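# Fetch two boxes and a cart, park cart in bay

## Task

Go to the neighbouring room and remove both cardboard boxes from its cabinet. Set both on the desk in the room the robot started in, then close the cabinet door fully. Also bring the utility cart from that room into the yellow bay. All four of its wheels must be inside the tape, not resting on it. The cart's load must still be aboard, with nothing overhanging its edges. Opening or closing the sliding door with a slam fails the task. So does the robot falling over or being left tilted.

## Robot and tools

ROBOT. TidyBot++: a mobile base 0.54 m long, 0.50 m wide and 0.38 m tall on four powered casters. On top is one seven-joint arm ending in a right hand with five fingers. The shoulder sits 0.12 m ahead of the base centre and 0.68 m above the floor. Segments: upper arm 0.42 m, forearm 0.31 m, hand 0.32 m to the hand point. The arm begins folded with the hand pointing down, reaching up to 0.15 m past the base front, elbow up to 1.15 m high. Cameras: base_camera and wrist_camera. The wrist camera sits on the little-finger side looking at the hand point. At joints 0, -1.2, 3.142, -2.03, 0, -0.203, -1.832 rad it looks level and ahead; joint_6_rad tilts it.

FRAMES. Base frame: origin on the floor below the base centre, x forward, y left, z up, metres. hand_pose and hand_target use it. Odometry frame: the base frame as it was at the start; base_odometry reports x, y and heading (rad, left positive, -3.142 to 3.142). It counts wheel turns only, so slip shows as travel and drift of a few cm builds up. base_tilt is in degrees, forward and right positive.

TOOL move. Arguments: base, joints, target, speeds, min_time_s, cameras, blocking. base is an object of relative offsets measured from where the base is when the command begins: translate_m (forward +, -2 to 2 m), strafe_m (left +, -2 to 2 m), rotate_rad (counter-clockwise +, -6.3 to 6.3 rad). Translate and strafe together drive straight to that point. joints is an object of absolute targets by name: joint_1_rad to joint_7_rad in radians, plus hand_little, hand_ring, hand_middle, hand_index, hand_thumb_turn, hand_thumb_bend (each -1 closed to +1 open), hand_force_limit (-1 to 1, about 0 N to 10 N at the fingertip, 15 N for thumb motors) and hand_speed (-0.96 to 1; full speed from +0.48). Ranges: joint_2_rad -2.249 to 2.249, joint_4_rad -2.579 to 2.579, joint_6_rad -2.099 to 2.099; joints 1, 3, 5, 7 take any angle and go the short way, so turn in steps below half a turn. joint_1_rad positive is clockwise from above, opposite to rotate_rad. target is one list of seven numbers [x, y, z, qw, qx, qy, qz]: an absolute hand pose in the base frame, metres plus quaternion. With target, joints may only carry the hand keys. speeds caps top speed for this action: translate_m/strafe_m 0.05 to 0.5 m/s (give it under only one key when both move), rotate_rad 0.1 to 1.57 rad/s. min_time_s (0.1 to 8 s) sets the shortest duration of each arm motion. No action exceeds 15 s; base moves time out at 14 s. blocking false returns after about 0.5 s while motion continues. Unknown keys make the call invalid; out-of-range values get it refused, and a refusal or an unplanned stop cancels later robot calls in the same reply.

OTHER TOOLS. wait(seconds 0 to 10, cameras) lets time pass and returns the state, early if motions finish. stop(cameras) brakes all your running motions. zoom_image(camera, region [x0, y0, x1, y1] pixels from top-left, at most 504 by 504) enlarges part of the latest image. show_instructions shows reference pages. finished_scene(scene) ends the current scene, by its number, irreversibly; the goal must hold without the robot.

RESULTS. move says done or the worst status. base_status, joint_status, hand_status: done, moving, off_target (resting away from target, maybe still pushing), stopped, contact_stop, time_out, not_followed (check withheld the targets; pose unreachable or joint command not followed, with a cause), torque_fault, limit_stop_at_motor_heat. hand_status gives the miss distance. hand_target is where joint targets would place the hand. motor_effort is percent of maximum torque, peak in brackets. hand_stopped_by lists little, ring, middle, index, thumb_bend, thumb_turn: moving, target, force, stalled or fault. The *_load_n values are fingertip forces in N, positive when pushed open; a lost grip drops them to near 0. on_its_own lists uncommanded actions. Motor temperatures are per arm joint; MOTOR HOT appears at 60 °C, and at 75 °C the arm sags in an over-temperature stop. ARM HIT flags hard self or base contact. The pictures line orders the images.

HANDLING TIPS. After target the hand usually lands within 4 cm; add the error to the last target to correct. To hold still, resend hand_target values, not hand_pose. Loads make the arm sag; do not command a joint to its current reading while holding. The hand point is 0.045 m in front of the palm; +z runs along straight fingers, +y out of the palm. Thumb turned in (hand_thumb_turn -1) lets the hand wrap 0.035 to 0.065 m objects; four fingers with thumb open hook bars 0.005 to 0.03 m thick. Close slowly (hand_speed -0.94 or lower) for a gentle grip; to squeeze harder raise hand_force_limit and send a more closed target. Watch the wrist bracket and last link, which stick out behind the palm. A downward hand reaches about 0.93 m high at most, only near the base.

AVOID. Slamming the sliding door, tipping or leaving the robot tilted, dropping boxes or letting parts fall, hitting fixed or heavy objects hard, overloading fingers, driving while the arm is caught above about 0.6 m, reaching far out from folded over nearby furniture, and long pushes against unreachable poses, which heat motors. A blocked base keeps shoving; back off. Torque faults freeze the arm for 10 s.

Each tool is called after "Call:" as name(argument=value, ...), one argument or row to a line, values as JSON.

Reference images:

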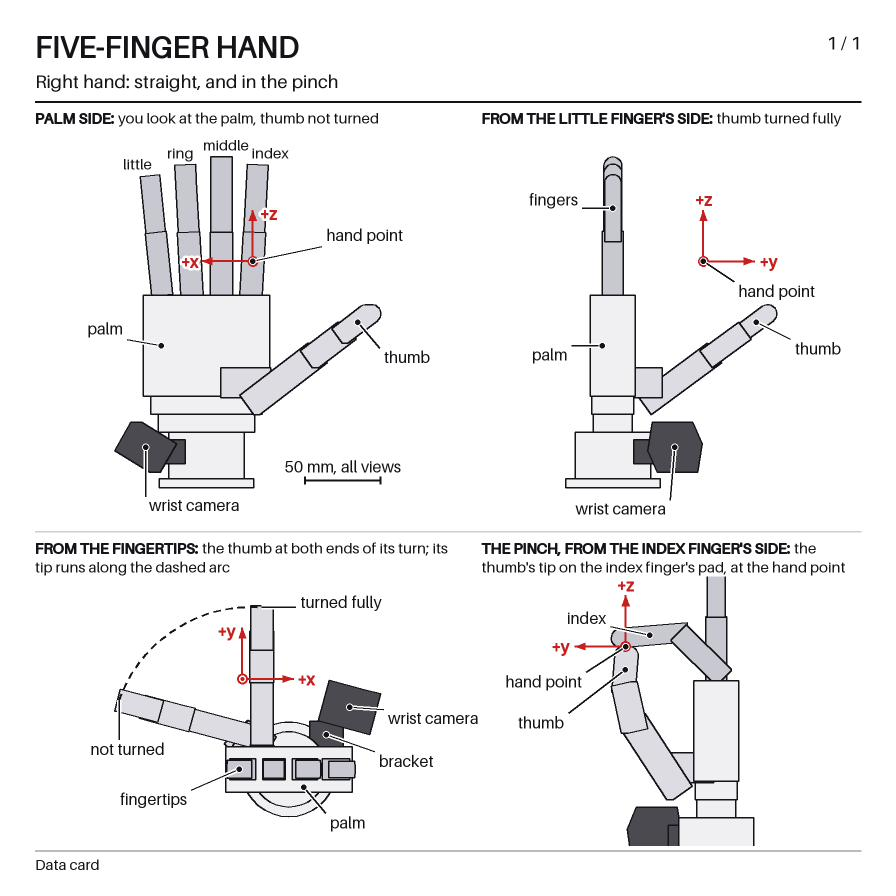

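## Session

Call:
move(
)

Scene clock: 0.00 s.
Motor temperatures (°C): [31 36 36 36 40 45 42]
base_odometry: x=+0.000 y=+0.000 heading=+0.000
base_tilt: forward=+0.2 right=+0.0
base_status: not commanded
joint_positions: joint_1_rad=-0.011 joint_2_rad=-0.314 joint_3_rad=+3.154 joint_4_rad=-2.511 joint_5_rad=+0.040 joint_6_rad=-0.832 joint_7_rad=+1.599 hand_little=+1.000 hand_ring=+1.000 hand_middle=+1.000 hand_index=+1.000 hand_thumb_turn=+1.000 hand_thumb_bend=+1.000 hand_force_limit=+0.000 hand_speed=-0.800
joint_status: not commanded
hand_stopped_by: target,target,target,target,target,target
little_load_n: 0.0
ring_load_n: 0.0
middle_load_n: 0.0
index_load_n: 0.0
thumb_bend_load_n: 0.0
thumb_turn_load_n: 0.0
motor_effort: joint_1_rad=+0 joint_2_rad=-2 joint_3_rad=-2 joint_4_rad=+10 joint_5_rad=+1 joint_6_rad=+1 joint_7_rad=+0
hand_pose: x=+0.3078 y=+0.0541 z=+0.5794 quat_wxyz=(+0.056, -0.026, +0.998, -0.014) (m; base frame)
hand_target: x=+0.3077 y=+0.0541 z=+0.5793 quat_wxyz=(+0.056, -0.026, +0.998, -0.014) (m; base frame)
hand_status: not commanded
pictures: base_camera, wrist_camera
Images, in order (width x height): base_camera 644x364, wrist_camera 504x504.

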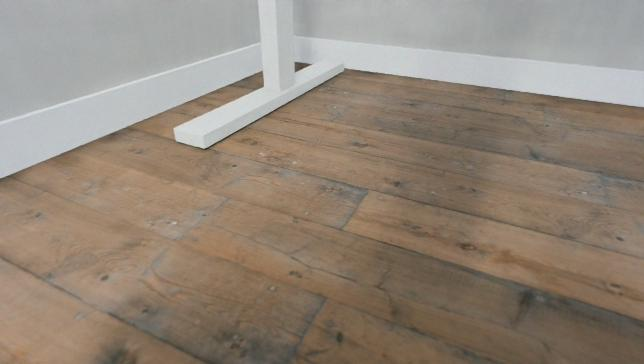

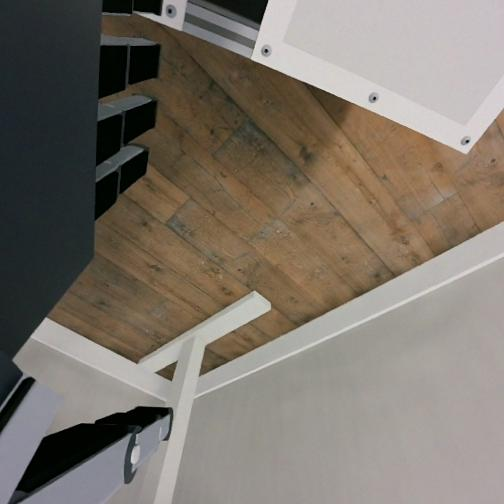

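Call:
move(
  joints={"joint_1_rad":0,"joint_2_rad":-1.2,"joint_3_rad":3.142,"joint_4_rad":-2.03,"joint_5_rad":0,"joint_6_rad":-0.203,"joint_7_rad":-1.832},
  min_time_s=2,
  cameras=["all"],
)

Scene clock: 13.77 s.
move: done
base_odometry: x=+0.000 y=+0.000 heading=+0.000
base_tilt: forward=+0.2 right=+0.0
base_status: not commanded
joint_positions: joint_1_rad=-0.011 joint_2_rad=-1.176 joint_3_rad=+3.154 joint_4_rad=-2.050 joint_5_rad=+0.039 joint_6_rad=-0.283 joint_7_rad=+4.379 hand_little=+1.000 hand_ring=+1.000 hand_middle=+1.000 hand_index=+1.000 hand_thumb_turn=+1.000 hand_thumb_bend=+1.000 hand_force_limit=+0.000 hand_speed=-0.800
joint_status: all done
hand_stopped_by: target,target,target,target,target,target
little_load_n: 0.0
ring_load_n: 0.0
middle_load_n: 0.0
index_load_n: 0.0
thumb_bend_load_n: 0.0
thumb_turn_load_n: 0.0
motor_effort: joint_1_rad=+0(1) joint_2_rad=+13(16) joint_3_rad=-1(2) joint_4_rad=+12(17) joint_5_rad=+0(2) joint_6_rad=+7(8) joint_7_rad=+0(1)
hand_pose: x=+0.2852 y=-0.0546 z=+1.1315 quat_wxyz=(+0.126, -0.539, +0.088, -0.828) (m; base frame)
hand_target: x=+0.2586 y=-0.0490 z=+1.1725 quat_wxyz=(+0.113, -0.490, +0.065, -0.862) (m; base frame)
hand_status: not commanded
pictures: base_camera, wrist_camera
Images, in order (width x height): base_camera 644x364, wrist_camera 504x504.

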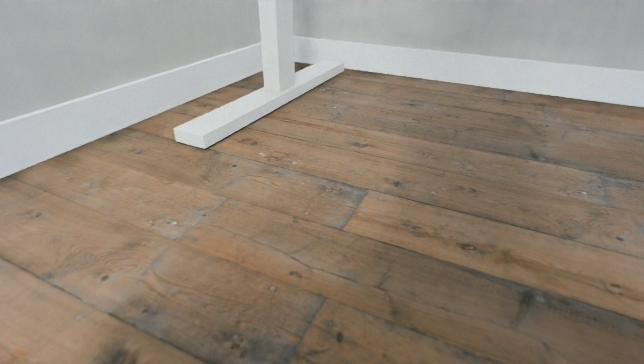

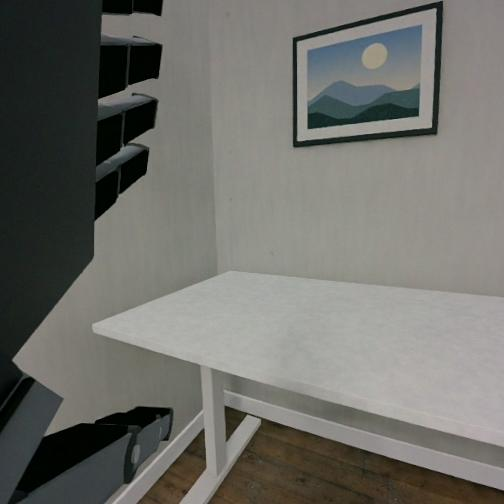

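Call:
move(
  base={"rotate_rad":-0.8},
  speeds={"rotate_rad":0.6},
  cameras=["all"],
)

Call:
move(
  base={"rotate_rad":-0.8},
  speeds={"rotate_rad":0.6},
  cameras=["all"],
)

Call:
move(
  base={"rotate_rad":-0.8},
  speeds={"rotate_rad":0.6},
  cameras=["all"],
)

Call:
move(
  base={"rotate_rad":-0.8},
  speeds={"rotate_rad":0.6},
  cameras=["all"],
)

Call:
move(
  base={"rotate_rad":-0.8},
  speeds={"rotate_rad":0.6},
  cameras=["all"],
)

Call:
move(
  base={"rotate_rad":-0.8},
  speeds={"rotate_rad":0.6},
  cameras=["all"],
)

Call:
move(
  base={"rotate_rad":-0.8},
  speeds={"rotate_rad":0.6},
  cameras=["all"],
)

Scene clock: 29.30 s.
move: done
base_odometry: x=+0.000 y=+0.000 heading=-0.800
base_tilt: forward=+0.2 right=+0.0
base_status: done
joint_positions: joint_1_rad=-0.011 joint_2_rad=-1.176 joint_3_rad=+3.154 joint_4_rad=-2.050 joint_5_rad=+0.039 joint_6_rad=-0.283 joint_7_rad=+4.381 hand_little=+1.000 hand_ring=+1.000 hand_middle=+1.000 hand_index=+1.000 hand_thumb_turn=+1.000 hand_thumb_bend=+1.000 hand_force_limit=+0.000 hand_speed=-0.800
joint_status: not commanded
hand_stopped_by: target,target,target,target,target,target
little_load_n: 0.0
ring_load_n: 0.0
middle_load_n: 0.0
index_load_n: 0.0
thumb_bend_load_n: 0.0
thumb_turn_load_n: 0.0
motor_effort: joint_1_rad=+0(1) joint_2_rad=+13(15) joint_3_rad=-1(2) joint_4_rad=+12(13) joint_5_rad=+0(1) joint_6_rad=+7(7) joint_7_rad=+0(0)
hand_pose: x=+0.2851 y=-0.0547 z=+1.1316 quat_wxyz=(+0.125, -0.539, +0.087, -0.828) (m; base frame)
hand_target: x=+0.2586 y=-0.0490 z=+1.1725 quat_wxyz=(+0.113, -0.490, +0.065, -0.862) (m; base frame)
hand_status: not commanded
pictures: base_camera, wrist_camera
Images, in order (width x height): base_camera 644x364, wrist_camera 504x504.

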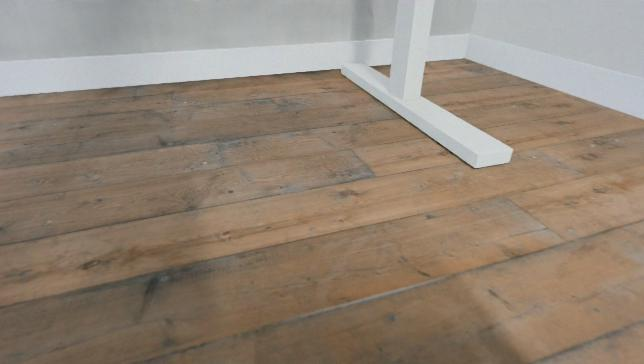

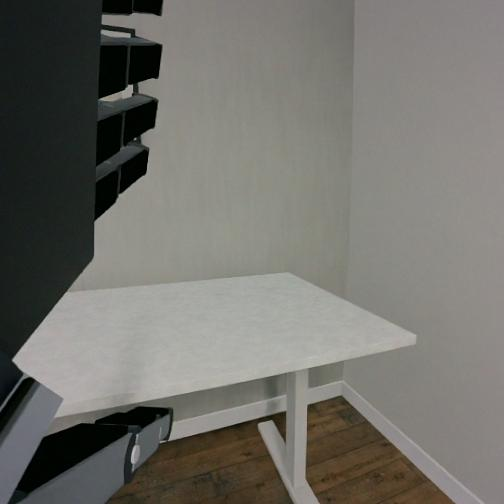

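Scene clock: 31.30 s.
move: done
base_odometry: x=+0.000 y=+0.000 heading=-1.599
base_tilt: forward=+0.2 right=+0.0
base_status: done
joint_positions: joint_1_rad=-0.011 joint_2_rad=-1.176 joint_3_rad=+3.154 joint_4_rad=-2.050 joint_5_rad=+0.039 joint_6_rad=-0.283 joint_7_rad=+4.381 hand_little=+1.000 hand_ring=+1.000 hand_middle=+1.000 hand_index=+1.000 hand_thumb_turn=+1.000 hand_thumb_bend=+1.000 hand_force_limit=+0.000 hand_speed=-0.800
joint_status: not commanded
hand_stopped_by: target,target,target,target,target,target
little_load_n: 0.0
ring_load_n: 0.0
middle_load_n: 0.0
index_load_n: 0.0
thumb_bend_load_n: 0.0
thumb_turn_load_n: 0.0
motor_effort: joint_1_rad=+0(1) joint_2_rad=+13(15) joint_3_rad=-1(2) joint_4_rad=+13(13) joint_5_rad=+1(1) joint_6_rad=+7(7) joint_7_rad=+0(0)
hand_pose: x=+0.2851 y=-0.0548 z=+1.1317 quat_wxyz=(+0.125, -0.539, +0.087, -0.828) (m; base frame)
hand_target: x=+0.2586 y=-0.0490 z=+1.1725 quat_wxyz=(+0.113, -0.490, +0.065, -0.862) (m; base frame)
hand_status: not commanded
pictures: base_camera, wrist_camera
Images, in order (width x height): base_camera 644x364, wrist_camera 504x504.

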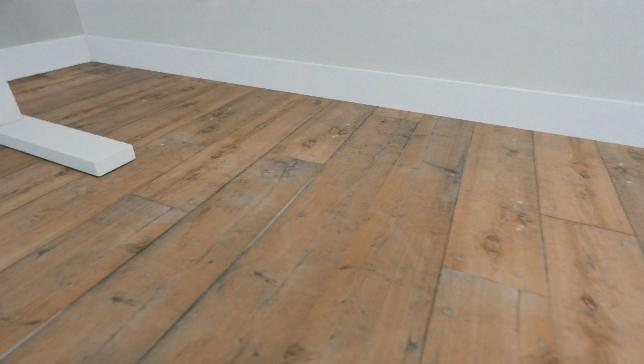

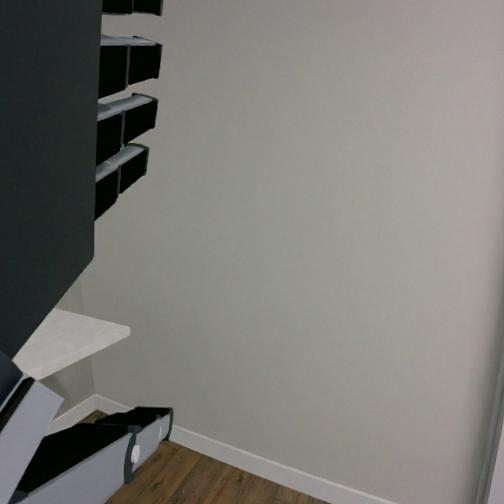

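Scene clock: 33.30 s.
move: done
base_odometry: x=+0.000 y=+0.000 heading=-2.399
base_tilt: forward=+0.2 right=+0.0
base_status: done
joint_positions: joint_1_rad=-0.011 joint_2_rad=-1.176 joint_3_rad=+3.154 joint_4_rad=-2.050 joint_5_rad=+0.039 joint_6_rad=-0.283 joint_7_rad=+4.381 hand_little=+1.000 hand_ring=+1.000 hand_middle=+1.000 hand_index=+1.000 hand_thumb_turn=+1.000 hand_thumb_bend=+1.000 hand_force_limit=+0.000 hand_speed=-0.800
joint_status: not commanded
hand_stopped_by: target,target,target,target,target,target
little_load_n: 0.0
ring_load_n: 0.0
middle_load_n: 0.0
index_load_n: 0.0
thumb_bend_load_n: 0.0
thumb_turn_load_n: 0.0
motor_effort: joint_1_rad=+0(1) joint_2_rad=+13(14) joint_3_rad=-1(1) joint_4_rad=+12(13) joint_5_rad=+0(1) joint_6_rad=+7(7) joint_7_rad=+0(0)
hand_pose: x=+0.2851 y=-0.0548 z=+1.1317 quat_wxyz=(+0.125, -0.539, +0.087, -0.828) (m; base frame)
hand_target: x=+0.2586 y=-0.0490 z=+1.1725 quat_wxyz=(+0.113, -0.490, +0.065, -0.862) (m; base frame)
hand_status: not commanded
pictures: base_camera, wrist_camera
Images, in order (width x height): base_camera 644x364, wrist_camera 504x504.

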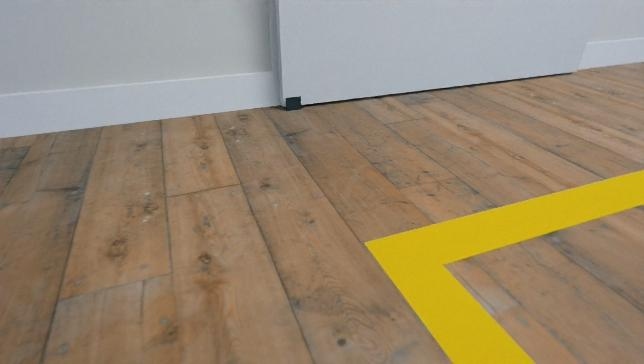

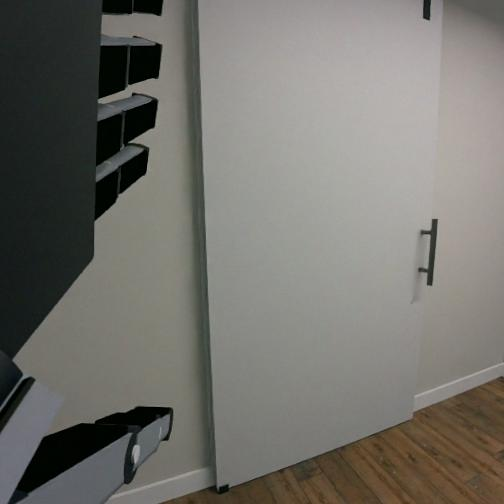

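Scene clock: 35.30 s.
move: done
base_odometry: x=+0.000 y=+0.000 heading=+3.085
base_tilt: forward=+0.2 right=+0.0
base_status: done
joint_positions: joint_1_rad=-0.011 joint_2_rad=-1.176 joint_3_rad=+3.154 joint_4_rad=-2.050 joint_5_rad=+0.039 joint_6_rad=-0.283 joint_7_rad=+4.381 hand_little=+1.000 hand_ring=+1.000 hand_middle=+1.000 hand_index=+1.000 hand_thumb_turn=+1.000 hand_thumb_bend=+1.000 hand_force_limit=+0.000 hand_speed=-0.800
joint_status: not commanded
hand_stopped_by: target,target,target,target,target,target
little_load_n: 0.0
ring_load_n: 0.0
middle_load_n: 0.0
index_load_n: 0.0
thumb_bend_load_n: 0.0
thumb_turn_load_n: 0.0
motor_effort: joint_1_rad=+0(1) joint_2_rad=+13(14) joint_3_rad=-1(2) joint_4_rad=+13(13) joint_5_rad=+0(1) joint_6_rad=+7(7) joint_7_rad=+0(0)
hand_pose: x=+0.2851 y=-0.0548 z=+1.1317 quat_wxyz=(+0.125, -0.539, +0.087, -0.828) (m; base frame)
hand_target: x=+0.2586 y=-0.0490 z=+1.1725 quat_wxyz=(+0.113, -0.490, +0.065, -0.862) (m; base frame)
hand_status: not commanded
pictures: base_camera, wrist_camera
Images, in order (width x height): base_camera 644x364, wrist_camera 504x504.

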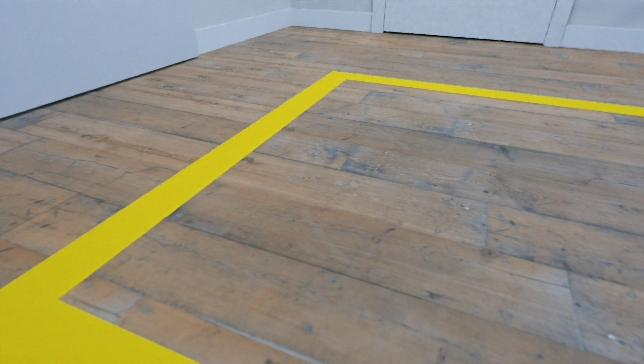

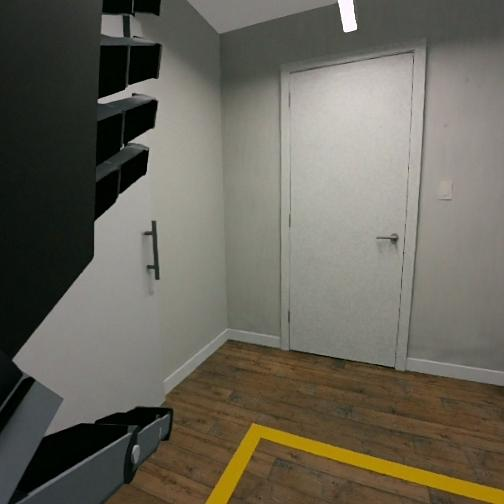

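Scene clock: 37.30 s.
move: done
base_odometry: x=+0.000 y=+0.000 heading=+2.286
base_tilt: forward=+0.2 right=+0.0
base_status: done
joint_positions: joint_1_rad=-0.011 joint_2_rad=-1.176 joint_3_rad=+3.154 joint_4_rad=-2.050 joint_5_rad=+0.039 joint_6_rad=-0.283 joint_7_rad=+4.381 hand_little=+1.000 hand_ring=+1.000 hand_middle=+1.000 hand_index=+1.000 hand_thumb_turn=+1.000 hand_thumb_bend=+1.000 hand_force_limit=+0.000 hand_speed=-0.800
joint_status: not commanded
hand_stopped_by: target,target,target,target,target,target
little_load_n: 0.0
ring_load_n: 0.0
middle_load_n: 0.0
index_load_n: 0.0
thumb_bend_load_n: 0.0
thumb_turn_load_n: 0.0
motor_effort: joint_1_rad=+0(1) joint_2_rad=+13(14) joint_3_rad=-1(2) joint_4_rad=+12(13) joint_5_rad=+1(1) joint_6_rad=+7(7) joint_7_rad=+0(0)
hand_pose: x=+0.2851 y=-0.0548 z=+1.1317 quat_wxyz=(+0.125, -0.539, +0.087, -0.828) (m; base frame)
hand_target: x=+0.2586 y=-0.0490 z=+1.1725 quat_wxyz=(+0.113, -0.490, +0.065, -0.862) (m; base frame)
hand_status: not commanded
pictures: base_camera, wrist_camera
Images, in order (width x height): base_camera 644x364, wrist_camera 504x504.

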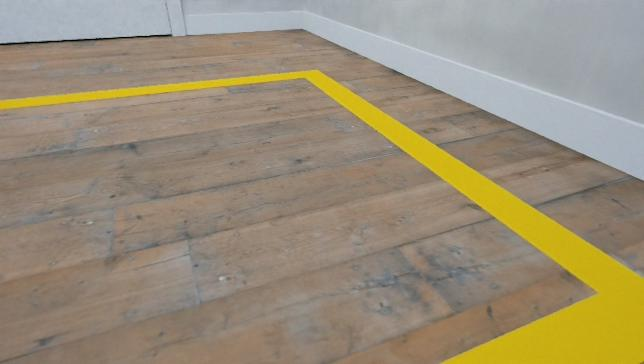

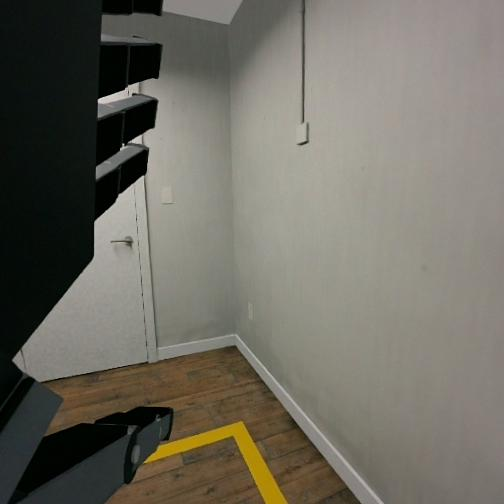

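Scene clock: 39.30 s.
move: done
base_odometry: x=+0.000 y=+0.000 heading=+1.486
base_tilt: forward=+0.2 right=+0.0
base_status: done
joint_positions: joint_1_rad=-0.011 joint_2_rad=-1.176 joint_3_rad=+3.154 joint_4_rad=-2.050 joint_5_rad=+0.039 joint_6_rad=-0.283 joint_7_rad=+4.381 hand_little=+1.000 hand_ring=+1.000 hand_middle=+1.000 hand_index=+1.000 hand_thumb_turn=+1.000 hand_thumb_bend=+1.000 hand_force_limit=+0.000 hand_speed=-0.800
joint_status: not commanded
hand_stopped_by: target,target,target,target,target,target
little_load_n: 0.0
ring_load_n: 0.0
middle_load_n: 0.0
index_load_n: 0.0
thumb_bend_load_n: 0.0
thumb_turn_load_n: 0.0
motor_effort: joint_1_rad=+0(1) joint_2_rad=+14(15) joint_3_rad=-1(2) joint_4_rad=+13(13) joint_5_rad=+0(1) joint_6_rad=+7(7) joint_7_rad=+0(0)
hand_pose: x=+0.2851 y=-0.0548 z=+1.1317 quat_wxyz=(+0.125, -0.539, +0.087, -0.828) (m; base frame)
hand_target: x=+0.2586 y=-0.0490 z=+1.1725 quat_wxyz=(+0.113, -0.490, +0.065, -0.862) (m; base frame)
hand_status: not commanded
pictures: base_camera, wrist_camera
Images, in order (width x height): base_camera 644x364, wrist_camera 504x504.

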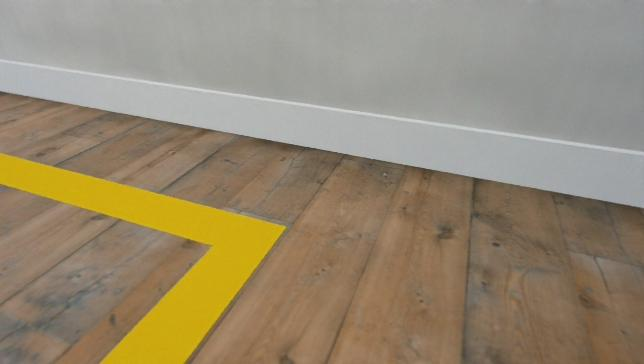

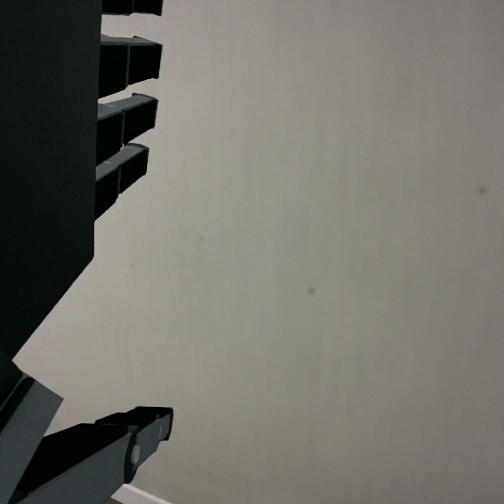

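Scene clock: 41.30 s.
move: done
base_odometry: x=+0.000 y=+0.000 heading=+0.687
base_tilt: forward=+0.1 right=+0.0
base_status: done
joint_positions: joint_1_rad=-0.011 joint_2_rad=-1.176 joint_3_rad=+3.154 joint_4_rad=-2.050 joint_5_rad=+0.039 joint_6_rad=-0.283 joint_7_rad=+4.381 hand_little=+1.000 hand_ring=+1.000 hand_middle=+1.000 hand_index=+1.000 hand_thumb_turn=+1.000 hand_thumb_bend=+1.000 hand_force_limit=+0.000 hand_speed=-0.800
joint_status: not commanded
hand_stopped_by: target,target,target,target,target,target
little_load_n: 0.0
ring_load_n: 0.0
middle_load_n: 0.0
index_load_n: 0.0
thumb_bend_load_n: 0.0
thumb_turn_load_n: 0.0
motor_effort: joint_1_rad=+0(1) joint_2_rad=+13(15) joint_3_rad=-1(2) joint_4_rad=+12(13) joint_5_rad=+0(1) joint_6_rad=+7(7) joint_7_rad=+0(0)
hand_pose: x=+0.2851 y=-0.0548 z=+1.1317 quat_wxyz=(+0.125, -0.539, +0.087, -0.828) (m; base frame)
hand_target: x=+0.2586 y=-0.0490 z=+1.1725 quat_wxyz=(+0.113, -0.490, +0.065, -0.862) (m; base frame)
hand_status: not commanded
pictures: base_camera, wrist_camera
Images, in order (width x height): base_camera 644x364, wrist_camera 504x504.

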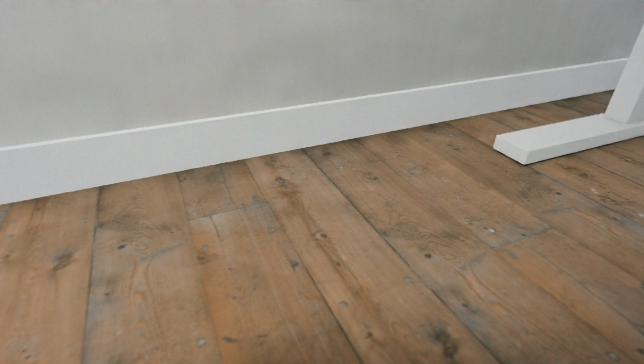

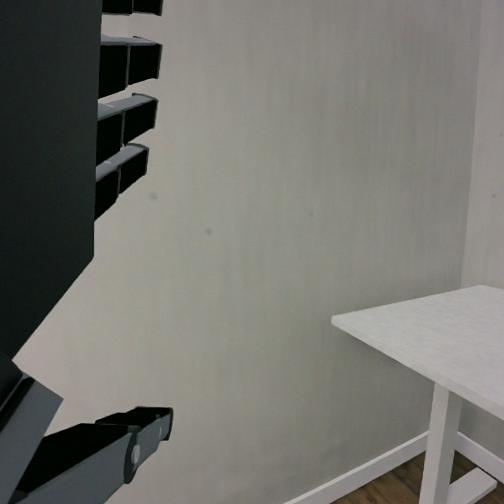

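Call:
move(
  base={"rotate_rad":-2.887},
  speeds={"rotate_rad":0.8},
  cameras=["all"],
)

Call:
move(
  base={"translate_m":0.2},
  cameras=["all"],
)

Scene clock: 91.83 s.
move: done
base_odometry: x=+0.000 y=+0.000 heading=-2.200
base_tilt: forward=+0.2 right=+0.0
base_status: done
joint_positions: joint_1_rad=-0.011 joint_2_rad=-1.176 joint_3_rad=+3.154 joint_4_rad=-2.050 joint_5_rad=+0.039 joint_6_rad=-0.283 joint_7_rad=+4.381 hand_little=+1.000 hand_ring=+1.000 hand_middle=+1.000 hand_index=+1.000 hand_thumb_turn=+1.000 hand_thumb_bend=+1.000 hand_force_limit=+0.000 hand_speed=-0.800
joint_status: not commanded
hand_stopped_by: target,target,target,target,target,target
little_load_n: 0.0
ring_load_n: 0.0
middle_load_n: 0.0
index_load_n: 0.0
thumb_bend_load_n: 0.0
thumb_turn_load_n: 0.0
motor_effort: joint_1_rad=+0(1) joint_2_rad=+13(14) joint_3_rad=-1(2) joint_4_rad=+13(13) joint_5_rad=+1(1) joint_6_rad=+7(7) joint_7_rad=+0(0)
hand_pose: x=+0.2851 y=-0.0548 z=+1.1317 quat_wxyz=(+0.125, -0.539, +0.087, -0.828) (m; base frame)
hand_target: x=+0.2586 y=-0.0490 z=+1.1725 quat_wxyz=(+0.113, -0.490, +0.065, -0.862) (m; base frame)
hand_status: not commanded
pictures: base_camera, wrist_camera
Images, in order (width x height): base_camera 644x364, wrist_camera 504x504.

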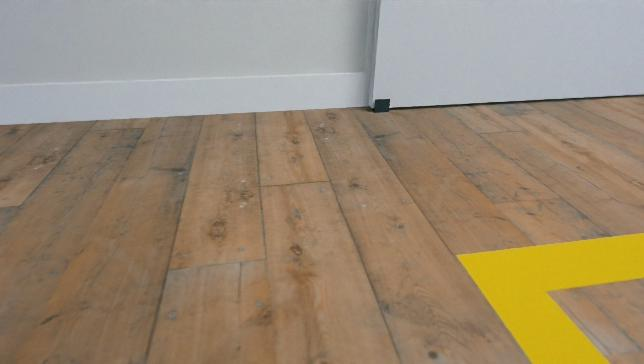

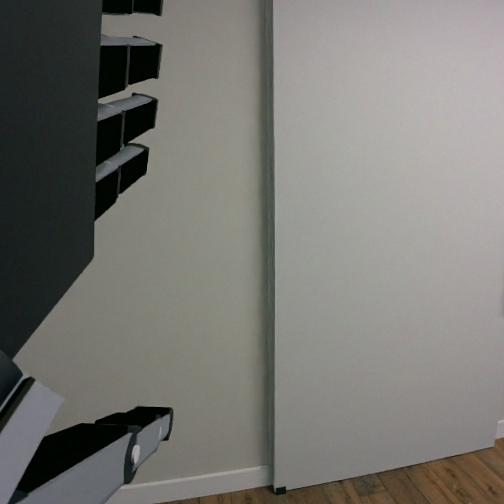

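Scene clock: 93.37 s.
move: done
base_odometry: x=-0.118 y=-0.162 heading=-2.201
base_tilt: forward=+0.2 right=+0.0
base_status: done
joint_positions: joint_1_rad=-0.011 joint_2_rad=-1.179 joint_3_rad=+3.154 joint_4_rad=-2.049 joint_5_rad=+0.039 joint_6_rad=-0.280 joint_7_rad=+4.381 hand_little=+1.000 hand_ring=+1.000 hand_middle=+1.000 hand_index=+1.000 hand_thumb_turn=+1.000 hand_thumb_bend=+1.000 hand_force_limit=+0.000 hand_speed=-0.800
joint_status: not commanded
hand_stopped_by: target,target,target,target,target,target
little_load_n: 0.0
ring_load_n: -0.5
middle_load_n: 0.0
index_load_n: 0.0
thumb_bend_load_n: 0.0
thumb_turn_load_n: 0.0
motor_effort: joint_1_rad=+0(1) joint_2_rad=+13(16) joint_3_rad=-1(1) joint_4_rad=+12(14) joint_5_rad=+1(1) joint_6_rad=+7(7) joint_7_rad=+0(0)
hand_pose: x=+0.2835 y=-0.0548 z=+1.1334 quat_wxyz=(+0.125, -0.537, +0.087, -0.830) (m; base frame)
hand_target: x=+0.2586 y=-0.0490 z=+1.1725 quat_wxyz=(+0.113, -0.490, +0.065, -0.862) (m; base frame)
hand_status: not commanded
pictures: base_camera, wrist_camera
Images, in order (width x height): base_camera 644x364, wrist_camera 504x504.

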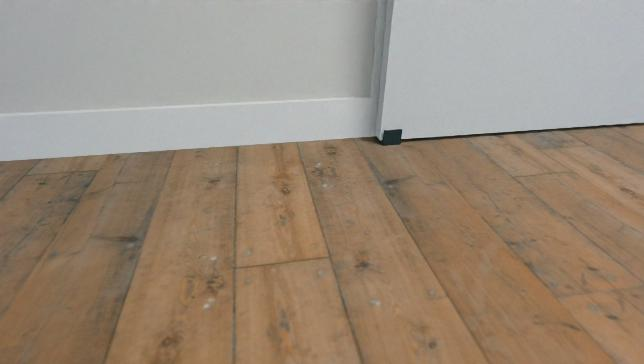

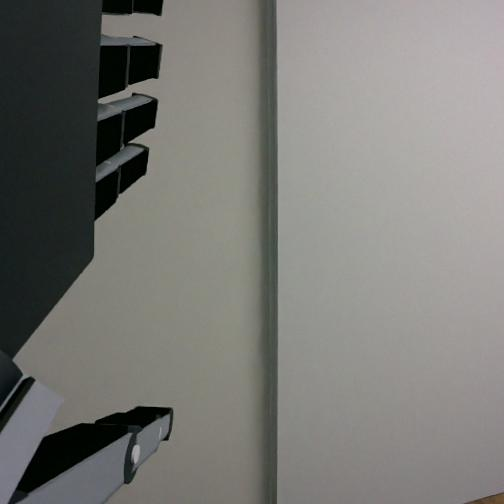

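Call:
move(
  base={"strafe_m":-0.2},
  cameras=["base_camera"],
)

Call:
zoom_image(
  camera="base_camera",
  region=[0, 0, 504, 364],
)

Scene clock: 142.33 s.
move: done
base_odometry: x=-0.280 y=-0.044 heading=-2.200
base_tilt: forward=+0.1 right=+0.0
base_status: done
joint_positions: joint_1_rad=-0.009 joint_2_rad=-1.179 joint_3_rad=+3.153 joint_4_rad=-2.049 joint_5_rad=+0.038 joint_6_rad=-0.279 joint_7_rad=+4.381 hand_little=+1.000 hand_ring=+1.000 hand_middle=+1.000 hand_index=+1.000 hand_thumb_turn=+1.000 hand_thumb_bend=+1.000 hand_force_limit=+0.000 hand_speed=-0.800
joint_status: not commanded
hand_stopped_by: target,target,target,target,target,target
little_load_n: 0.0
ring_load_n: 0.0
middle_load_n: 0.0
index_load_n: 0.0
thumb_bend_load_n: 0.0
thumb_turn_load_n: 0.0
motor_effort: joint_1_rad=+0(2) joint_2_rad=+13(14) joint_3_rad=-1(4) joint_4_rad=+13(13) joint_5_rad=+0(1) joint_6_rad=+6(7) joint_7_rad=+0(0)
hand_pose: x=+0.2834 y=-0.0546 z=+1.1335 quat_wxyz=(+0.125, -0.537, +0.087, -0.830) (m; base frame)
hand_target: x=+0.2586 y=-0.0490 z=+1.1725 quat_wxyz=(+0.113, -0.490, +0.065, -0.862) (m; base frame)
hand_status: not commanded
pictures: base_camera
Images, in order (width x height): base_camera 644x364.

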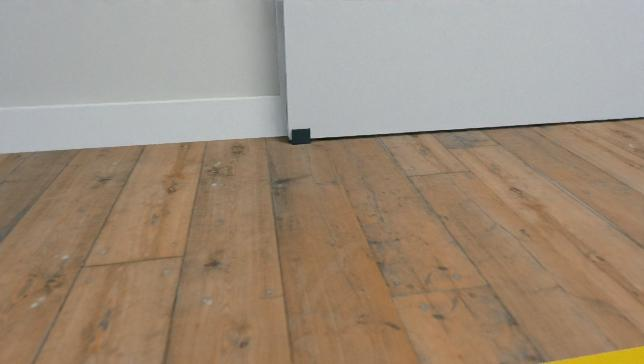

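Scaled by 1.000.

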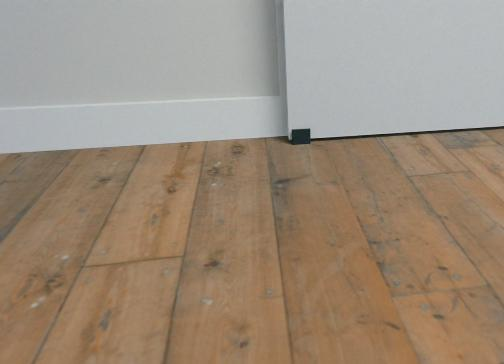

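Call:
move(
  base={"rotate_rad":0.125},
)

Call:
move(
  base={"strafe_m":-0.6},
  cameras=["all"],
)

Scene clock: 176.00 s.
move: done
base_odometry: x=-0.280 y=-0.044 heading=-2.074
base_tilt: forward=+0.2 right=+0.0
base_status: done
joint_positions: joint_1_rad=-0.009 joint_2_rad=-1.179 joint_3_rad=+3.153 joint_4_rad=-2.049 joint_5_rad=+0.038 joint_6_rad=-0.279 joint_7_rad=+4.381 hand_little=+1.000 hand_ring=+1.000 hand_middle=+1.000 hand_index=+1.000 hand_thumb_turn=+1.000 hand_thumb_bend=+1.000 hand_force_limit=+0.000 hand_speed=-0.800
joint_status: not commanded
hand_stopped_by: target,target,target,target,target,target
little_load_n: 0.0
ring_load_n: 0.0
middle_load_n: 0.0
index_load_n: 0.0
thumb_bend_load_n: 0.0
thumb_turn_load_n: 0.0
motor_effort: joint_1_rad=+0(1) joint_2_rad=+14(14) joint_3_rad=-1(2) joint_4_rad=+12(13) joint_5_rad=+0(1) joint_6_rad=+7(7) joint_7_rad=+0(0)
hand_pose: x=+0.2834 y=-0.0546 z=+1.1335 quat_wxyz=(+0.125, -0.537, +0.087, -0.830) (m; base frame)
hand_target: x=+0.2586 y=-0.0490 z=+1.1725 quat_wxyz=(+0.113, -0.490, +0.065, -0.862) (m; base frame)
hand_status: not commanded
pictures: none

Scene clock: 178.43 s.
move: done
base_odometry: x=-0.805 y=+0.246 heading=-2.074
base_tilt: forward=+0.2 right=+0.0
base_status: done
joint_positions: joint_1_rad=-0.008 joint_2_rad=-1.179 joint_3_rad=+3.152 joint_4_rad=-2.049 joint_5_rad=+0.038 joint_6_rad=-0.279 joint_7_rad=+4.381 hand_little=+1.000 hand_ring=+1.000 hand_middle=+1.000 hand_index=+1.000 hand_thumb_turn=+1.000 hand_thumb_bend=+1.000 hand_force_limit=+0.000 hand_speed=-0.800
joint_status: not commanded
hand_stopped_by: target,target,target,target,target,target
little_load_n: 0.0
ring_load_n: 0.0
middle_load_n: 0.0
index_load_n: 0.0
thumb_bend_load_n: -0.5
thumb_turn_load_n: 0.0
motor_effort: joint_1_rad=-1(2) joint_2_rad=+13(14) joint_3_rad=-1(3) joint_4_rad=+12(13) joint_5_rad=+0(1) joint_6_rad=+7(7) joint_7_rad=+0(0)
hand_pose: x=+0.2834 y=-0.0544 z=+1.1335 quat_wxyz=(+0.125, -0.537, +0.087, -0.830) (m; base frame)
hand_target: x=+0.2586 y=-0.0490 z=+1.1725 quat_wxyz=(+0.113, -0.490, +0.065, -0.862) (m; base frame)
hand_status: not commanded
pictures: base_camera, wrist_camera
Images, in order (width x height): base_camera 644x364, wrist_camera 504x504.

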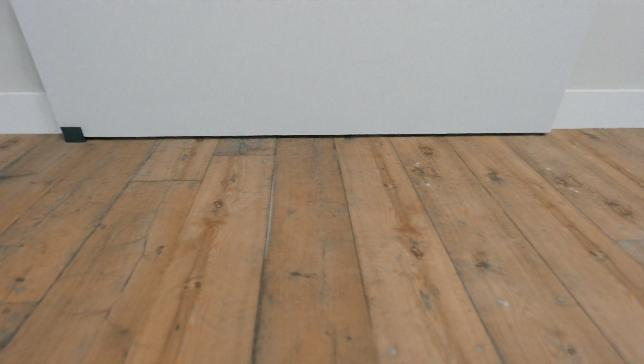

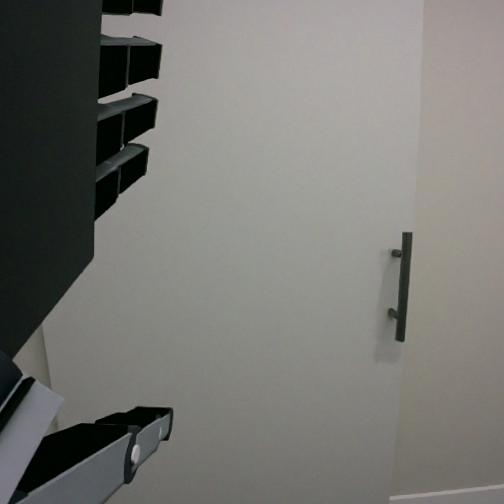

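Call:
move(
  base={"strafe_m":-0.45},
  cameras=["all"],
)

Scene clock: 248.13 s.
move: done
base_odometry: x=-1.200 y=+0.463 heading=-2.073
base_tilt: forward=+0.2 right=+0.0
base_status: done
joint_positions: joint_1_rad=-0.007 joint_2_rad=-1.179 joint_3_rad=+3.151 joint_4_rad=-2.049 joint_5_rad=+0.038 joint_6_rad=-0.279 joint_7_rad=+4.381 hand_little=+1.000 hand_ring=+1.000 hand_middle=+1.000 hand_index=+1.000 hand_thumb_turn=+1.000 hand_thumb_bend=+1.000 hand_force_limit=+0.000 hand_speed=-0.800
joint_status: not commanded
hand_stopped_by: target,target,target,target,target,target
little_load_n: 0.0
ring_load_n: 0.0
middle_load_n: 0.0
index_load_n: 0.0
thumb_bend_load_n: 0.0
thumb_turn_load_n: 0.0
motor_effort: joint_1_rad=+0(2) joint_2_rad=+13(15) joint_3_rad=-1(3) joint_4_rad=+13(13) joint_5_rad=+0(1) joint_6_rad=+7(7) joint_7_rad=+0(0)
hand_pose: x=+0.2834 y=-0.0541 z=+1.1336 quat_wxyz=(+0.124, -0.537, +0.087, -0.830) (m; base frame)
hand_target: x=+0.2586 y=-0.0490 z=+1.1725 quat_wxyz=(+0.113, -0.490, +0.065, -0.862) (m; base frame)
hand_status: not commanded
pictures: base_camera, wrist_camera
Images, in order (width x height): base_camera 644x364, wrist_camera 504x504.

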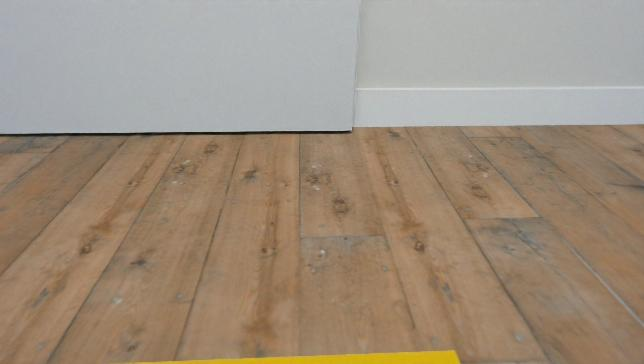

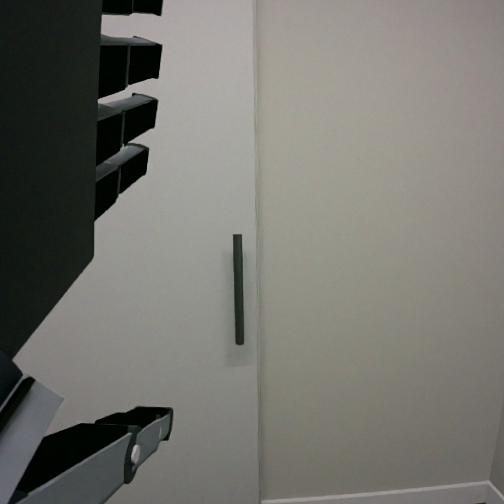

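Call:
move(
  joints={"joint_1_rad":0,"joint_2_rad":-0.363,"joint_3_rad":3.142,"joint_4_rad":-2.007,"joint_5_rad":0,"joint_6_rad":0.073,"joint_7_rad":-1.6},
  min_time_s=3,
  cameras=["all"],
)

Scene clock: 274.77 s.
move: done
base_odometry: x=-1.200 y=+0.463 heading=-2.073
base_tilt: forward=+0.2 right=+0.0
base_status: not commanded
joint_positions: joint_1_rad=-0.007 joint_2_rad=-0.382 joint_3_rad=+3.151 joint_4_rad=-2.035 joint_5_rad=+0.038 joint_6_rad=-0.009 joint_7_rad=+4.612 hand_little=+1.000 hand_ring=+1.000 hand_middle=+1.000 hand_index=+1.000 hand_thumb_turn=+1.000 hand_thumb_bend=+1.000 hand_force_limit=+0.000 hand_speed=-0.800
joint_status: all done
hand_stopped_by: target,target,target,target,target,target
little_load_n: 0.0
ring_load_n: 0.0
middle_load_n: 0.0
index_load_n: 0.0
thumb_bend_load_n: 0.0
thumb_turn_load_n: 0.0
motor_effort: joint_1_rad=+0(1) joint_2_rad=-6(16) joint_3_rad=-1(2) joint_4_rad=+16(17) joint_5_rad=+0(2) joint_6_rad=+7(8) joint_7_rad=+0(1)
hand_pose: x=+0.5930 y=-0.0590 z=+0.9825 quat_wxyz=(+0.021, -0.738, +0.025, -0.674) (m; base frame)
hand_target: x=+0.6052 y=-0.0581 z=+1.0195 quat_wxyz=(+0.010, -0.707, +0.010, -0.707) (m; base frame)
hand_status: not commanded
pictures: base_camera, wrist_camera
Images, in order (width x height): base_camera 644x364, wrist_camera 504x504.

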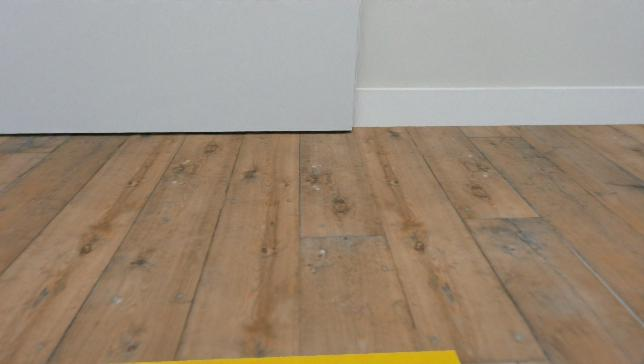

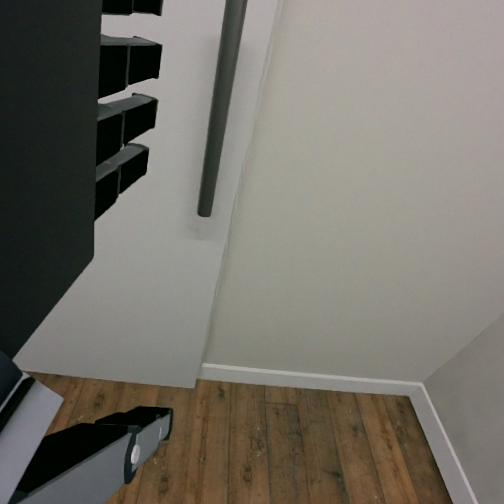

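Call:
move(
  base={"strafe_m":-0.12},
  joints={"joint_1_rad":0,"joint_2_rad":-0.35,"joint_3_rad":3.142,"joint_4_rad":-1.98,"joint_5_rad":0,"joint_6_rad":0.155,"joint_7_rad":-1.54,"hand_little":-1,"hand_ring":-1,"hand_middle":-1,"hand_index":-1,"hand_speed":0},
  cameras=["all"],
)

Scene clock: 299.83 s.
move: done
base_odometry: x=-1.305 y=+0.520 heading=-2.072
base_tilt: forward=+0.2 right=+0.0
base_status: done
joint_positions: joint_1_rad=-0.006 joint_2_rad=-0.373 joint_3_rad=+3.150 joint_4_rad=-2.002 joint_5_rad=+0.038 joint_6_rad=+0.081 joint_7_rad=+4.679 hand_little=-1.000 hand_ring=-1.000 hand_middle=-1.000 hand_index=-1.000 hand_thumb_turn=+1.000 hand_thumb_bend=+1.000 hand_force_limit=+0.000 hand_speed=+0.000
joint_status: all done
hand_stopped_by: target,target,target,target,target,target
little_load_n: 0.0
ring_load_n: 0.0
middle_load_n: 0.0
index_load_n: 0.0
thumb_bend_load_n: 0.0
thumb_turn_load_n: 0.0
motor_effort: joint_1_rad=+0(1) joint_2_rad=-6(7) joint_3_rad=-2(4) joint_4_rad=+16(17) joint_5_rad=+0(1) joint_6_rad=+7(8) joint_7_rad=+0(1)
hand_pose: x=+0.6023 y=-0.0598 z=+1.0323 quat_wxyz=(+0.000, -0.699, -0.001, -0.715) (m; base frame)
hand_target: x=+0.6119 y=-0.0600 z=+1.0604 quat_wxyz=(-0.011, -0.672, -0.010, -0.740) (m; base frame)
hand_status: not commanded
pictures: base_camera, wrist_camera
Images, in order (width x height): base_camera 644x364, wrist_camera 504x504.

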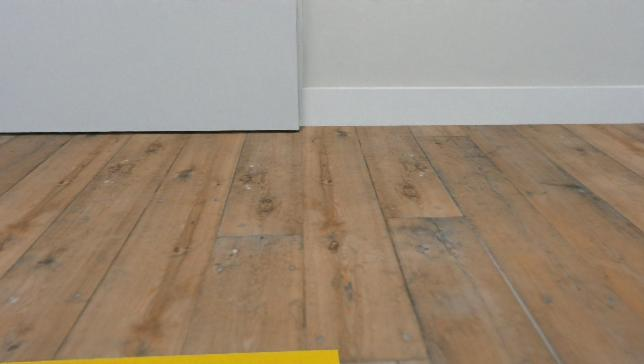

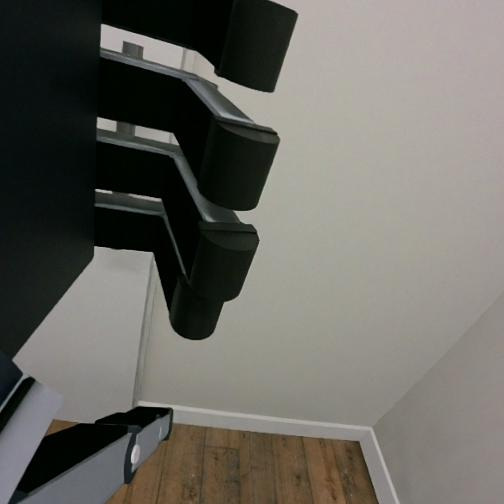

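Call:
move(
  base={"translate_m":0.34},
  speeds={"translate_m":0.2},
  cameras=["all"],
)

Scene clock: 309.70 s.
move: done
base_odometry: x=-1.469 y=+0.222 heading=-2.072
base_tilt: forward=+0.2 right=+0.0
base_status: done
joint_positions: joint_1_rad=-0.006 joint_2_rad=-0.365 joint_3_rad=+3.150 joint_4_rad=-2.002 joint_5_rad=+0.038 joint_6_rad=+0.081 joint_7_rad=+4.679 hand_little=-1.000 hand_ring=-1.000 hand_middle=-1.000 hand_index=-1.000 hand_thumb_turn=+1.000 hand_thumb_bend=+1.000 hand_force_limit=+0.000 hand_speed=+0.000
joint_status: not commanded
hand_stopped_by: target,target,target,target,target,target
little_load_n: 0.0
ring_load_n: 0.0
middle_load_n: 0.0
index_load_n: 0.5
thumb_bend_load_n: 0.0
thumb_turn_load_n: 0.0
motor_effort: joint_1_rad=+0(1) joint_2_rad=-7(9) joint_3_rad=-1(2) joint_4_rad=+16(16) joint_5_rad=+1(1) joint_6_rad=+7(8) joint_7_rad=+0(0)
hand_pose: x=+0.6053 y=-0.0597 z=+1.0283 quat_wxyz=(+0.000, -0.702, -0.001, -0.712) (m; base frame)
hand_target: x=+0.6119 y=-0.0600 z=+1.0604 quat_wxyz=(-0.011, -0.672, -0.010, -0.740) (m; base frame)
hand_status: not commanded
pictures: base_camera, wrist_camera
Images, in order (width x height): base_camera 644x364, wrist_camera 504x504.

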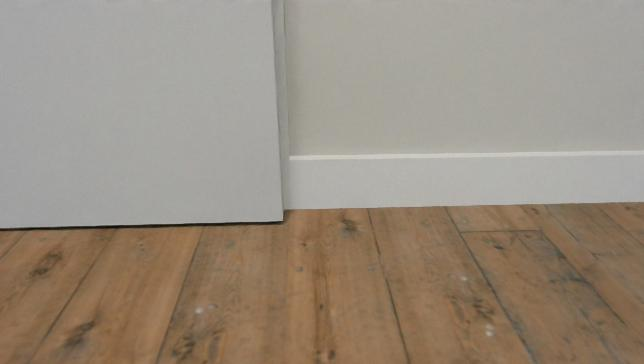

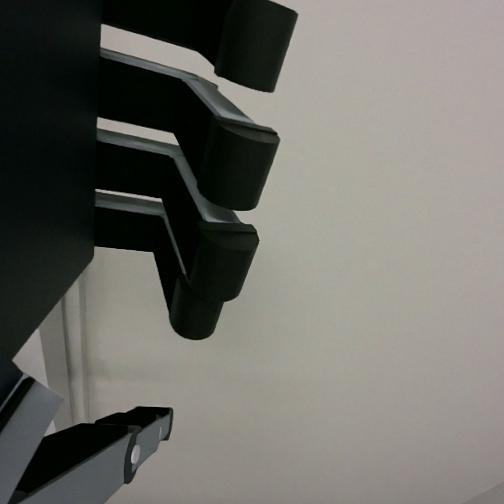

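Call:
move(
  base={"translate_m":0.07},
  speeds={"translate_m":0.1},
  cameras=["all"],
)

Call:
move(
  base={"strafe_m":0.06},
  speeds={"strafe_m":0.05},
  cameras=["all"],
)

Scene clock: 340.87 s.
move: done
base_odometry: x=-1.502 y=+0.161 heading=-2.072
base_tilt: forward=+0.2 right=+0.0
base_status: done
joint_positions: joint_1_rad=-0.006 joint_2_rad=-0.361 joint_3_rad=+3.150 joint_4_rad=-2.002 joint_5_rad=+0.038 joint_6_rad=+0.081 joint_7_rad=+4.679 hand_little=-1.000 hand_ring=-1.000 hand_middle=-1.000 hand_index=-1.000 hand_thumb_turn=+1.000 hand_thumb_bend=+1.000 hand_force_limit=+0.000 hand_speed=+0.000
joint_status: not commanded
hand_stopped_by: target,target,target,target,target,target
little_load_n: 0.0
ring_load_n: 0.0
middle_load_n: 0.0
index_load_n: 0.0
thumb_bend_load_n: 0.0
thumb_turn_load_n: 0.0
motor_effort: joint_1_rad=+0(1) joint_2_rad=-7(9) joint_3_rad=-1(2) joint_4_rad=+16(16) joint_5_rad=+0(1) joint_6_rad=+7(8) joint_7_rad=+0(0)
hand_pose: x=+0.6065 y=-0.0597 z=+1.0266 quat_wxyz=(+0.000, -0.703, -0.001, -0.711) (m; base frame)
hand_target: x=+0.6119 y=-0.0600 z=+1.0604 quat_wxyz=(-0.011, -0.672, -0.010, -0.740) (m; base frame)
hand_status: not commanded
pictures: base_camera, wrist_camera
Images, in order (width x height): base_camera 644x364, wrist_camera 504x504.

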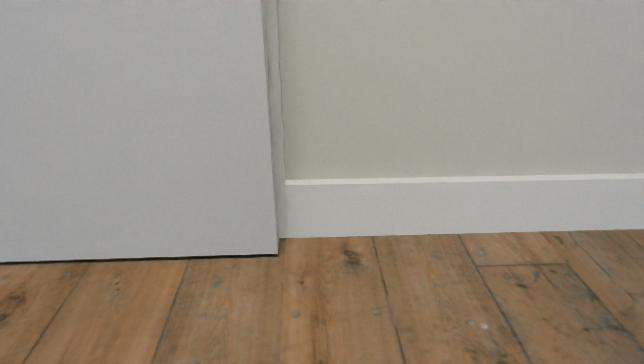

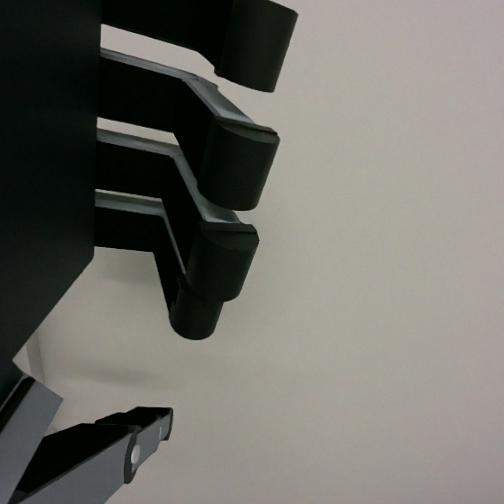

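Scene clock: 342.60 s.
move: done
base_odometry: x=-1.450 y=+0.132 heading=-2.072
base_tilt: forward=+0.2 right=+0.0
base_status: done
joint_positions: joint_1_rad=+0.001 joint_2_rad=-0.361 joint_3_rad=+3.150 joint_4_rad=-2.002 joint_5_rad=+0.038 joint_6_rad=+0.081 joint_7_rad=+4.680 hand_little=-1.000 hand_ring=-1.000 hand_middle=-1.000 hand_index=-1.000 hand_thumb_turn=+1.000 hand_thumb_bend=+1.000 hand_force_limit=+0.000 hand_speed=+0.000
joint_status: not commanded
hand_stopped_by: target,target,target,target,target,target
little_load_n: 0.0
ring_load_n: 0.0
middle_load_n: 0.0
index_load_n: 0.0
thumb_bend_load_n: 0.0
thumb_turn_load_n: 0.5
motor_effort: joint_1_rad=-1(5) joint_2_rad=-7(8) joint_3_rad=-2(7) joint_4_rad=+16(16) joint_5_rad=+0(1) joint_6_rad=+7(8) joint_7_rad=+0(1)
hand_pose: x=+0.6061 y=-0.0637 z=+1.0266 quat_wxyz=(-0.003, -0.703, +0.002, -0.711) (m; base frame)
hand_target: x=+0.6119 y=-0.0600 z=+1.0604 quat_wxyz=(-0.011, -0.672, -0.010, -0.740) (m; base frame)
hand_status: not commanded
pictures: base_camera, wrist_camera
Images, in order (width x height): base_camera 644x364, wrist_camera 504x504.

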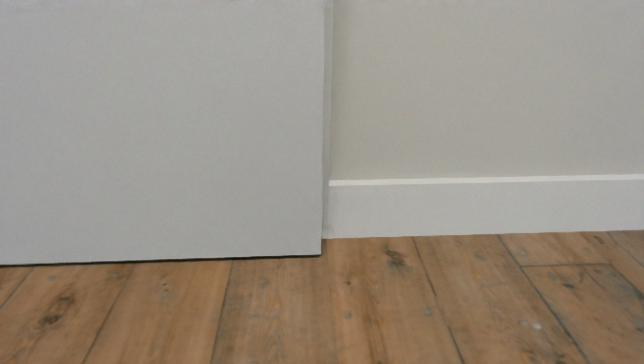

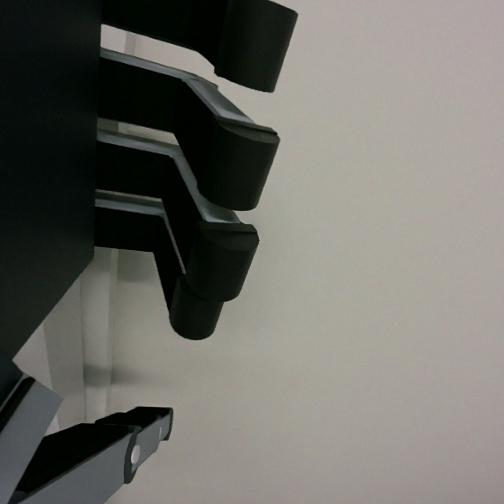

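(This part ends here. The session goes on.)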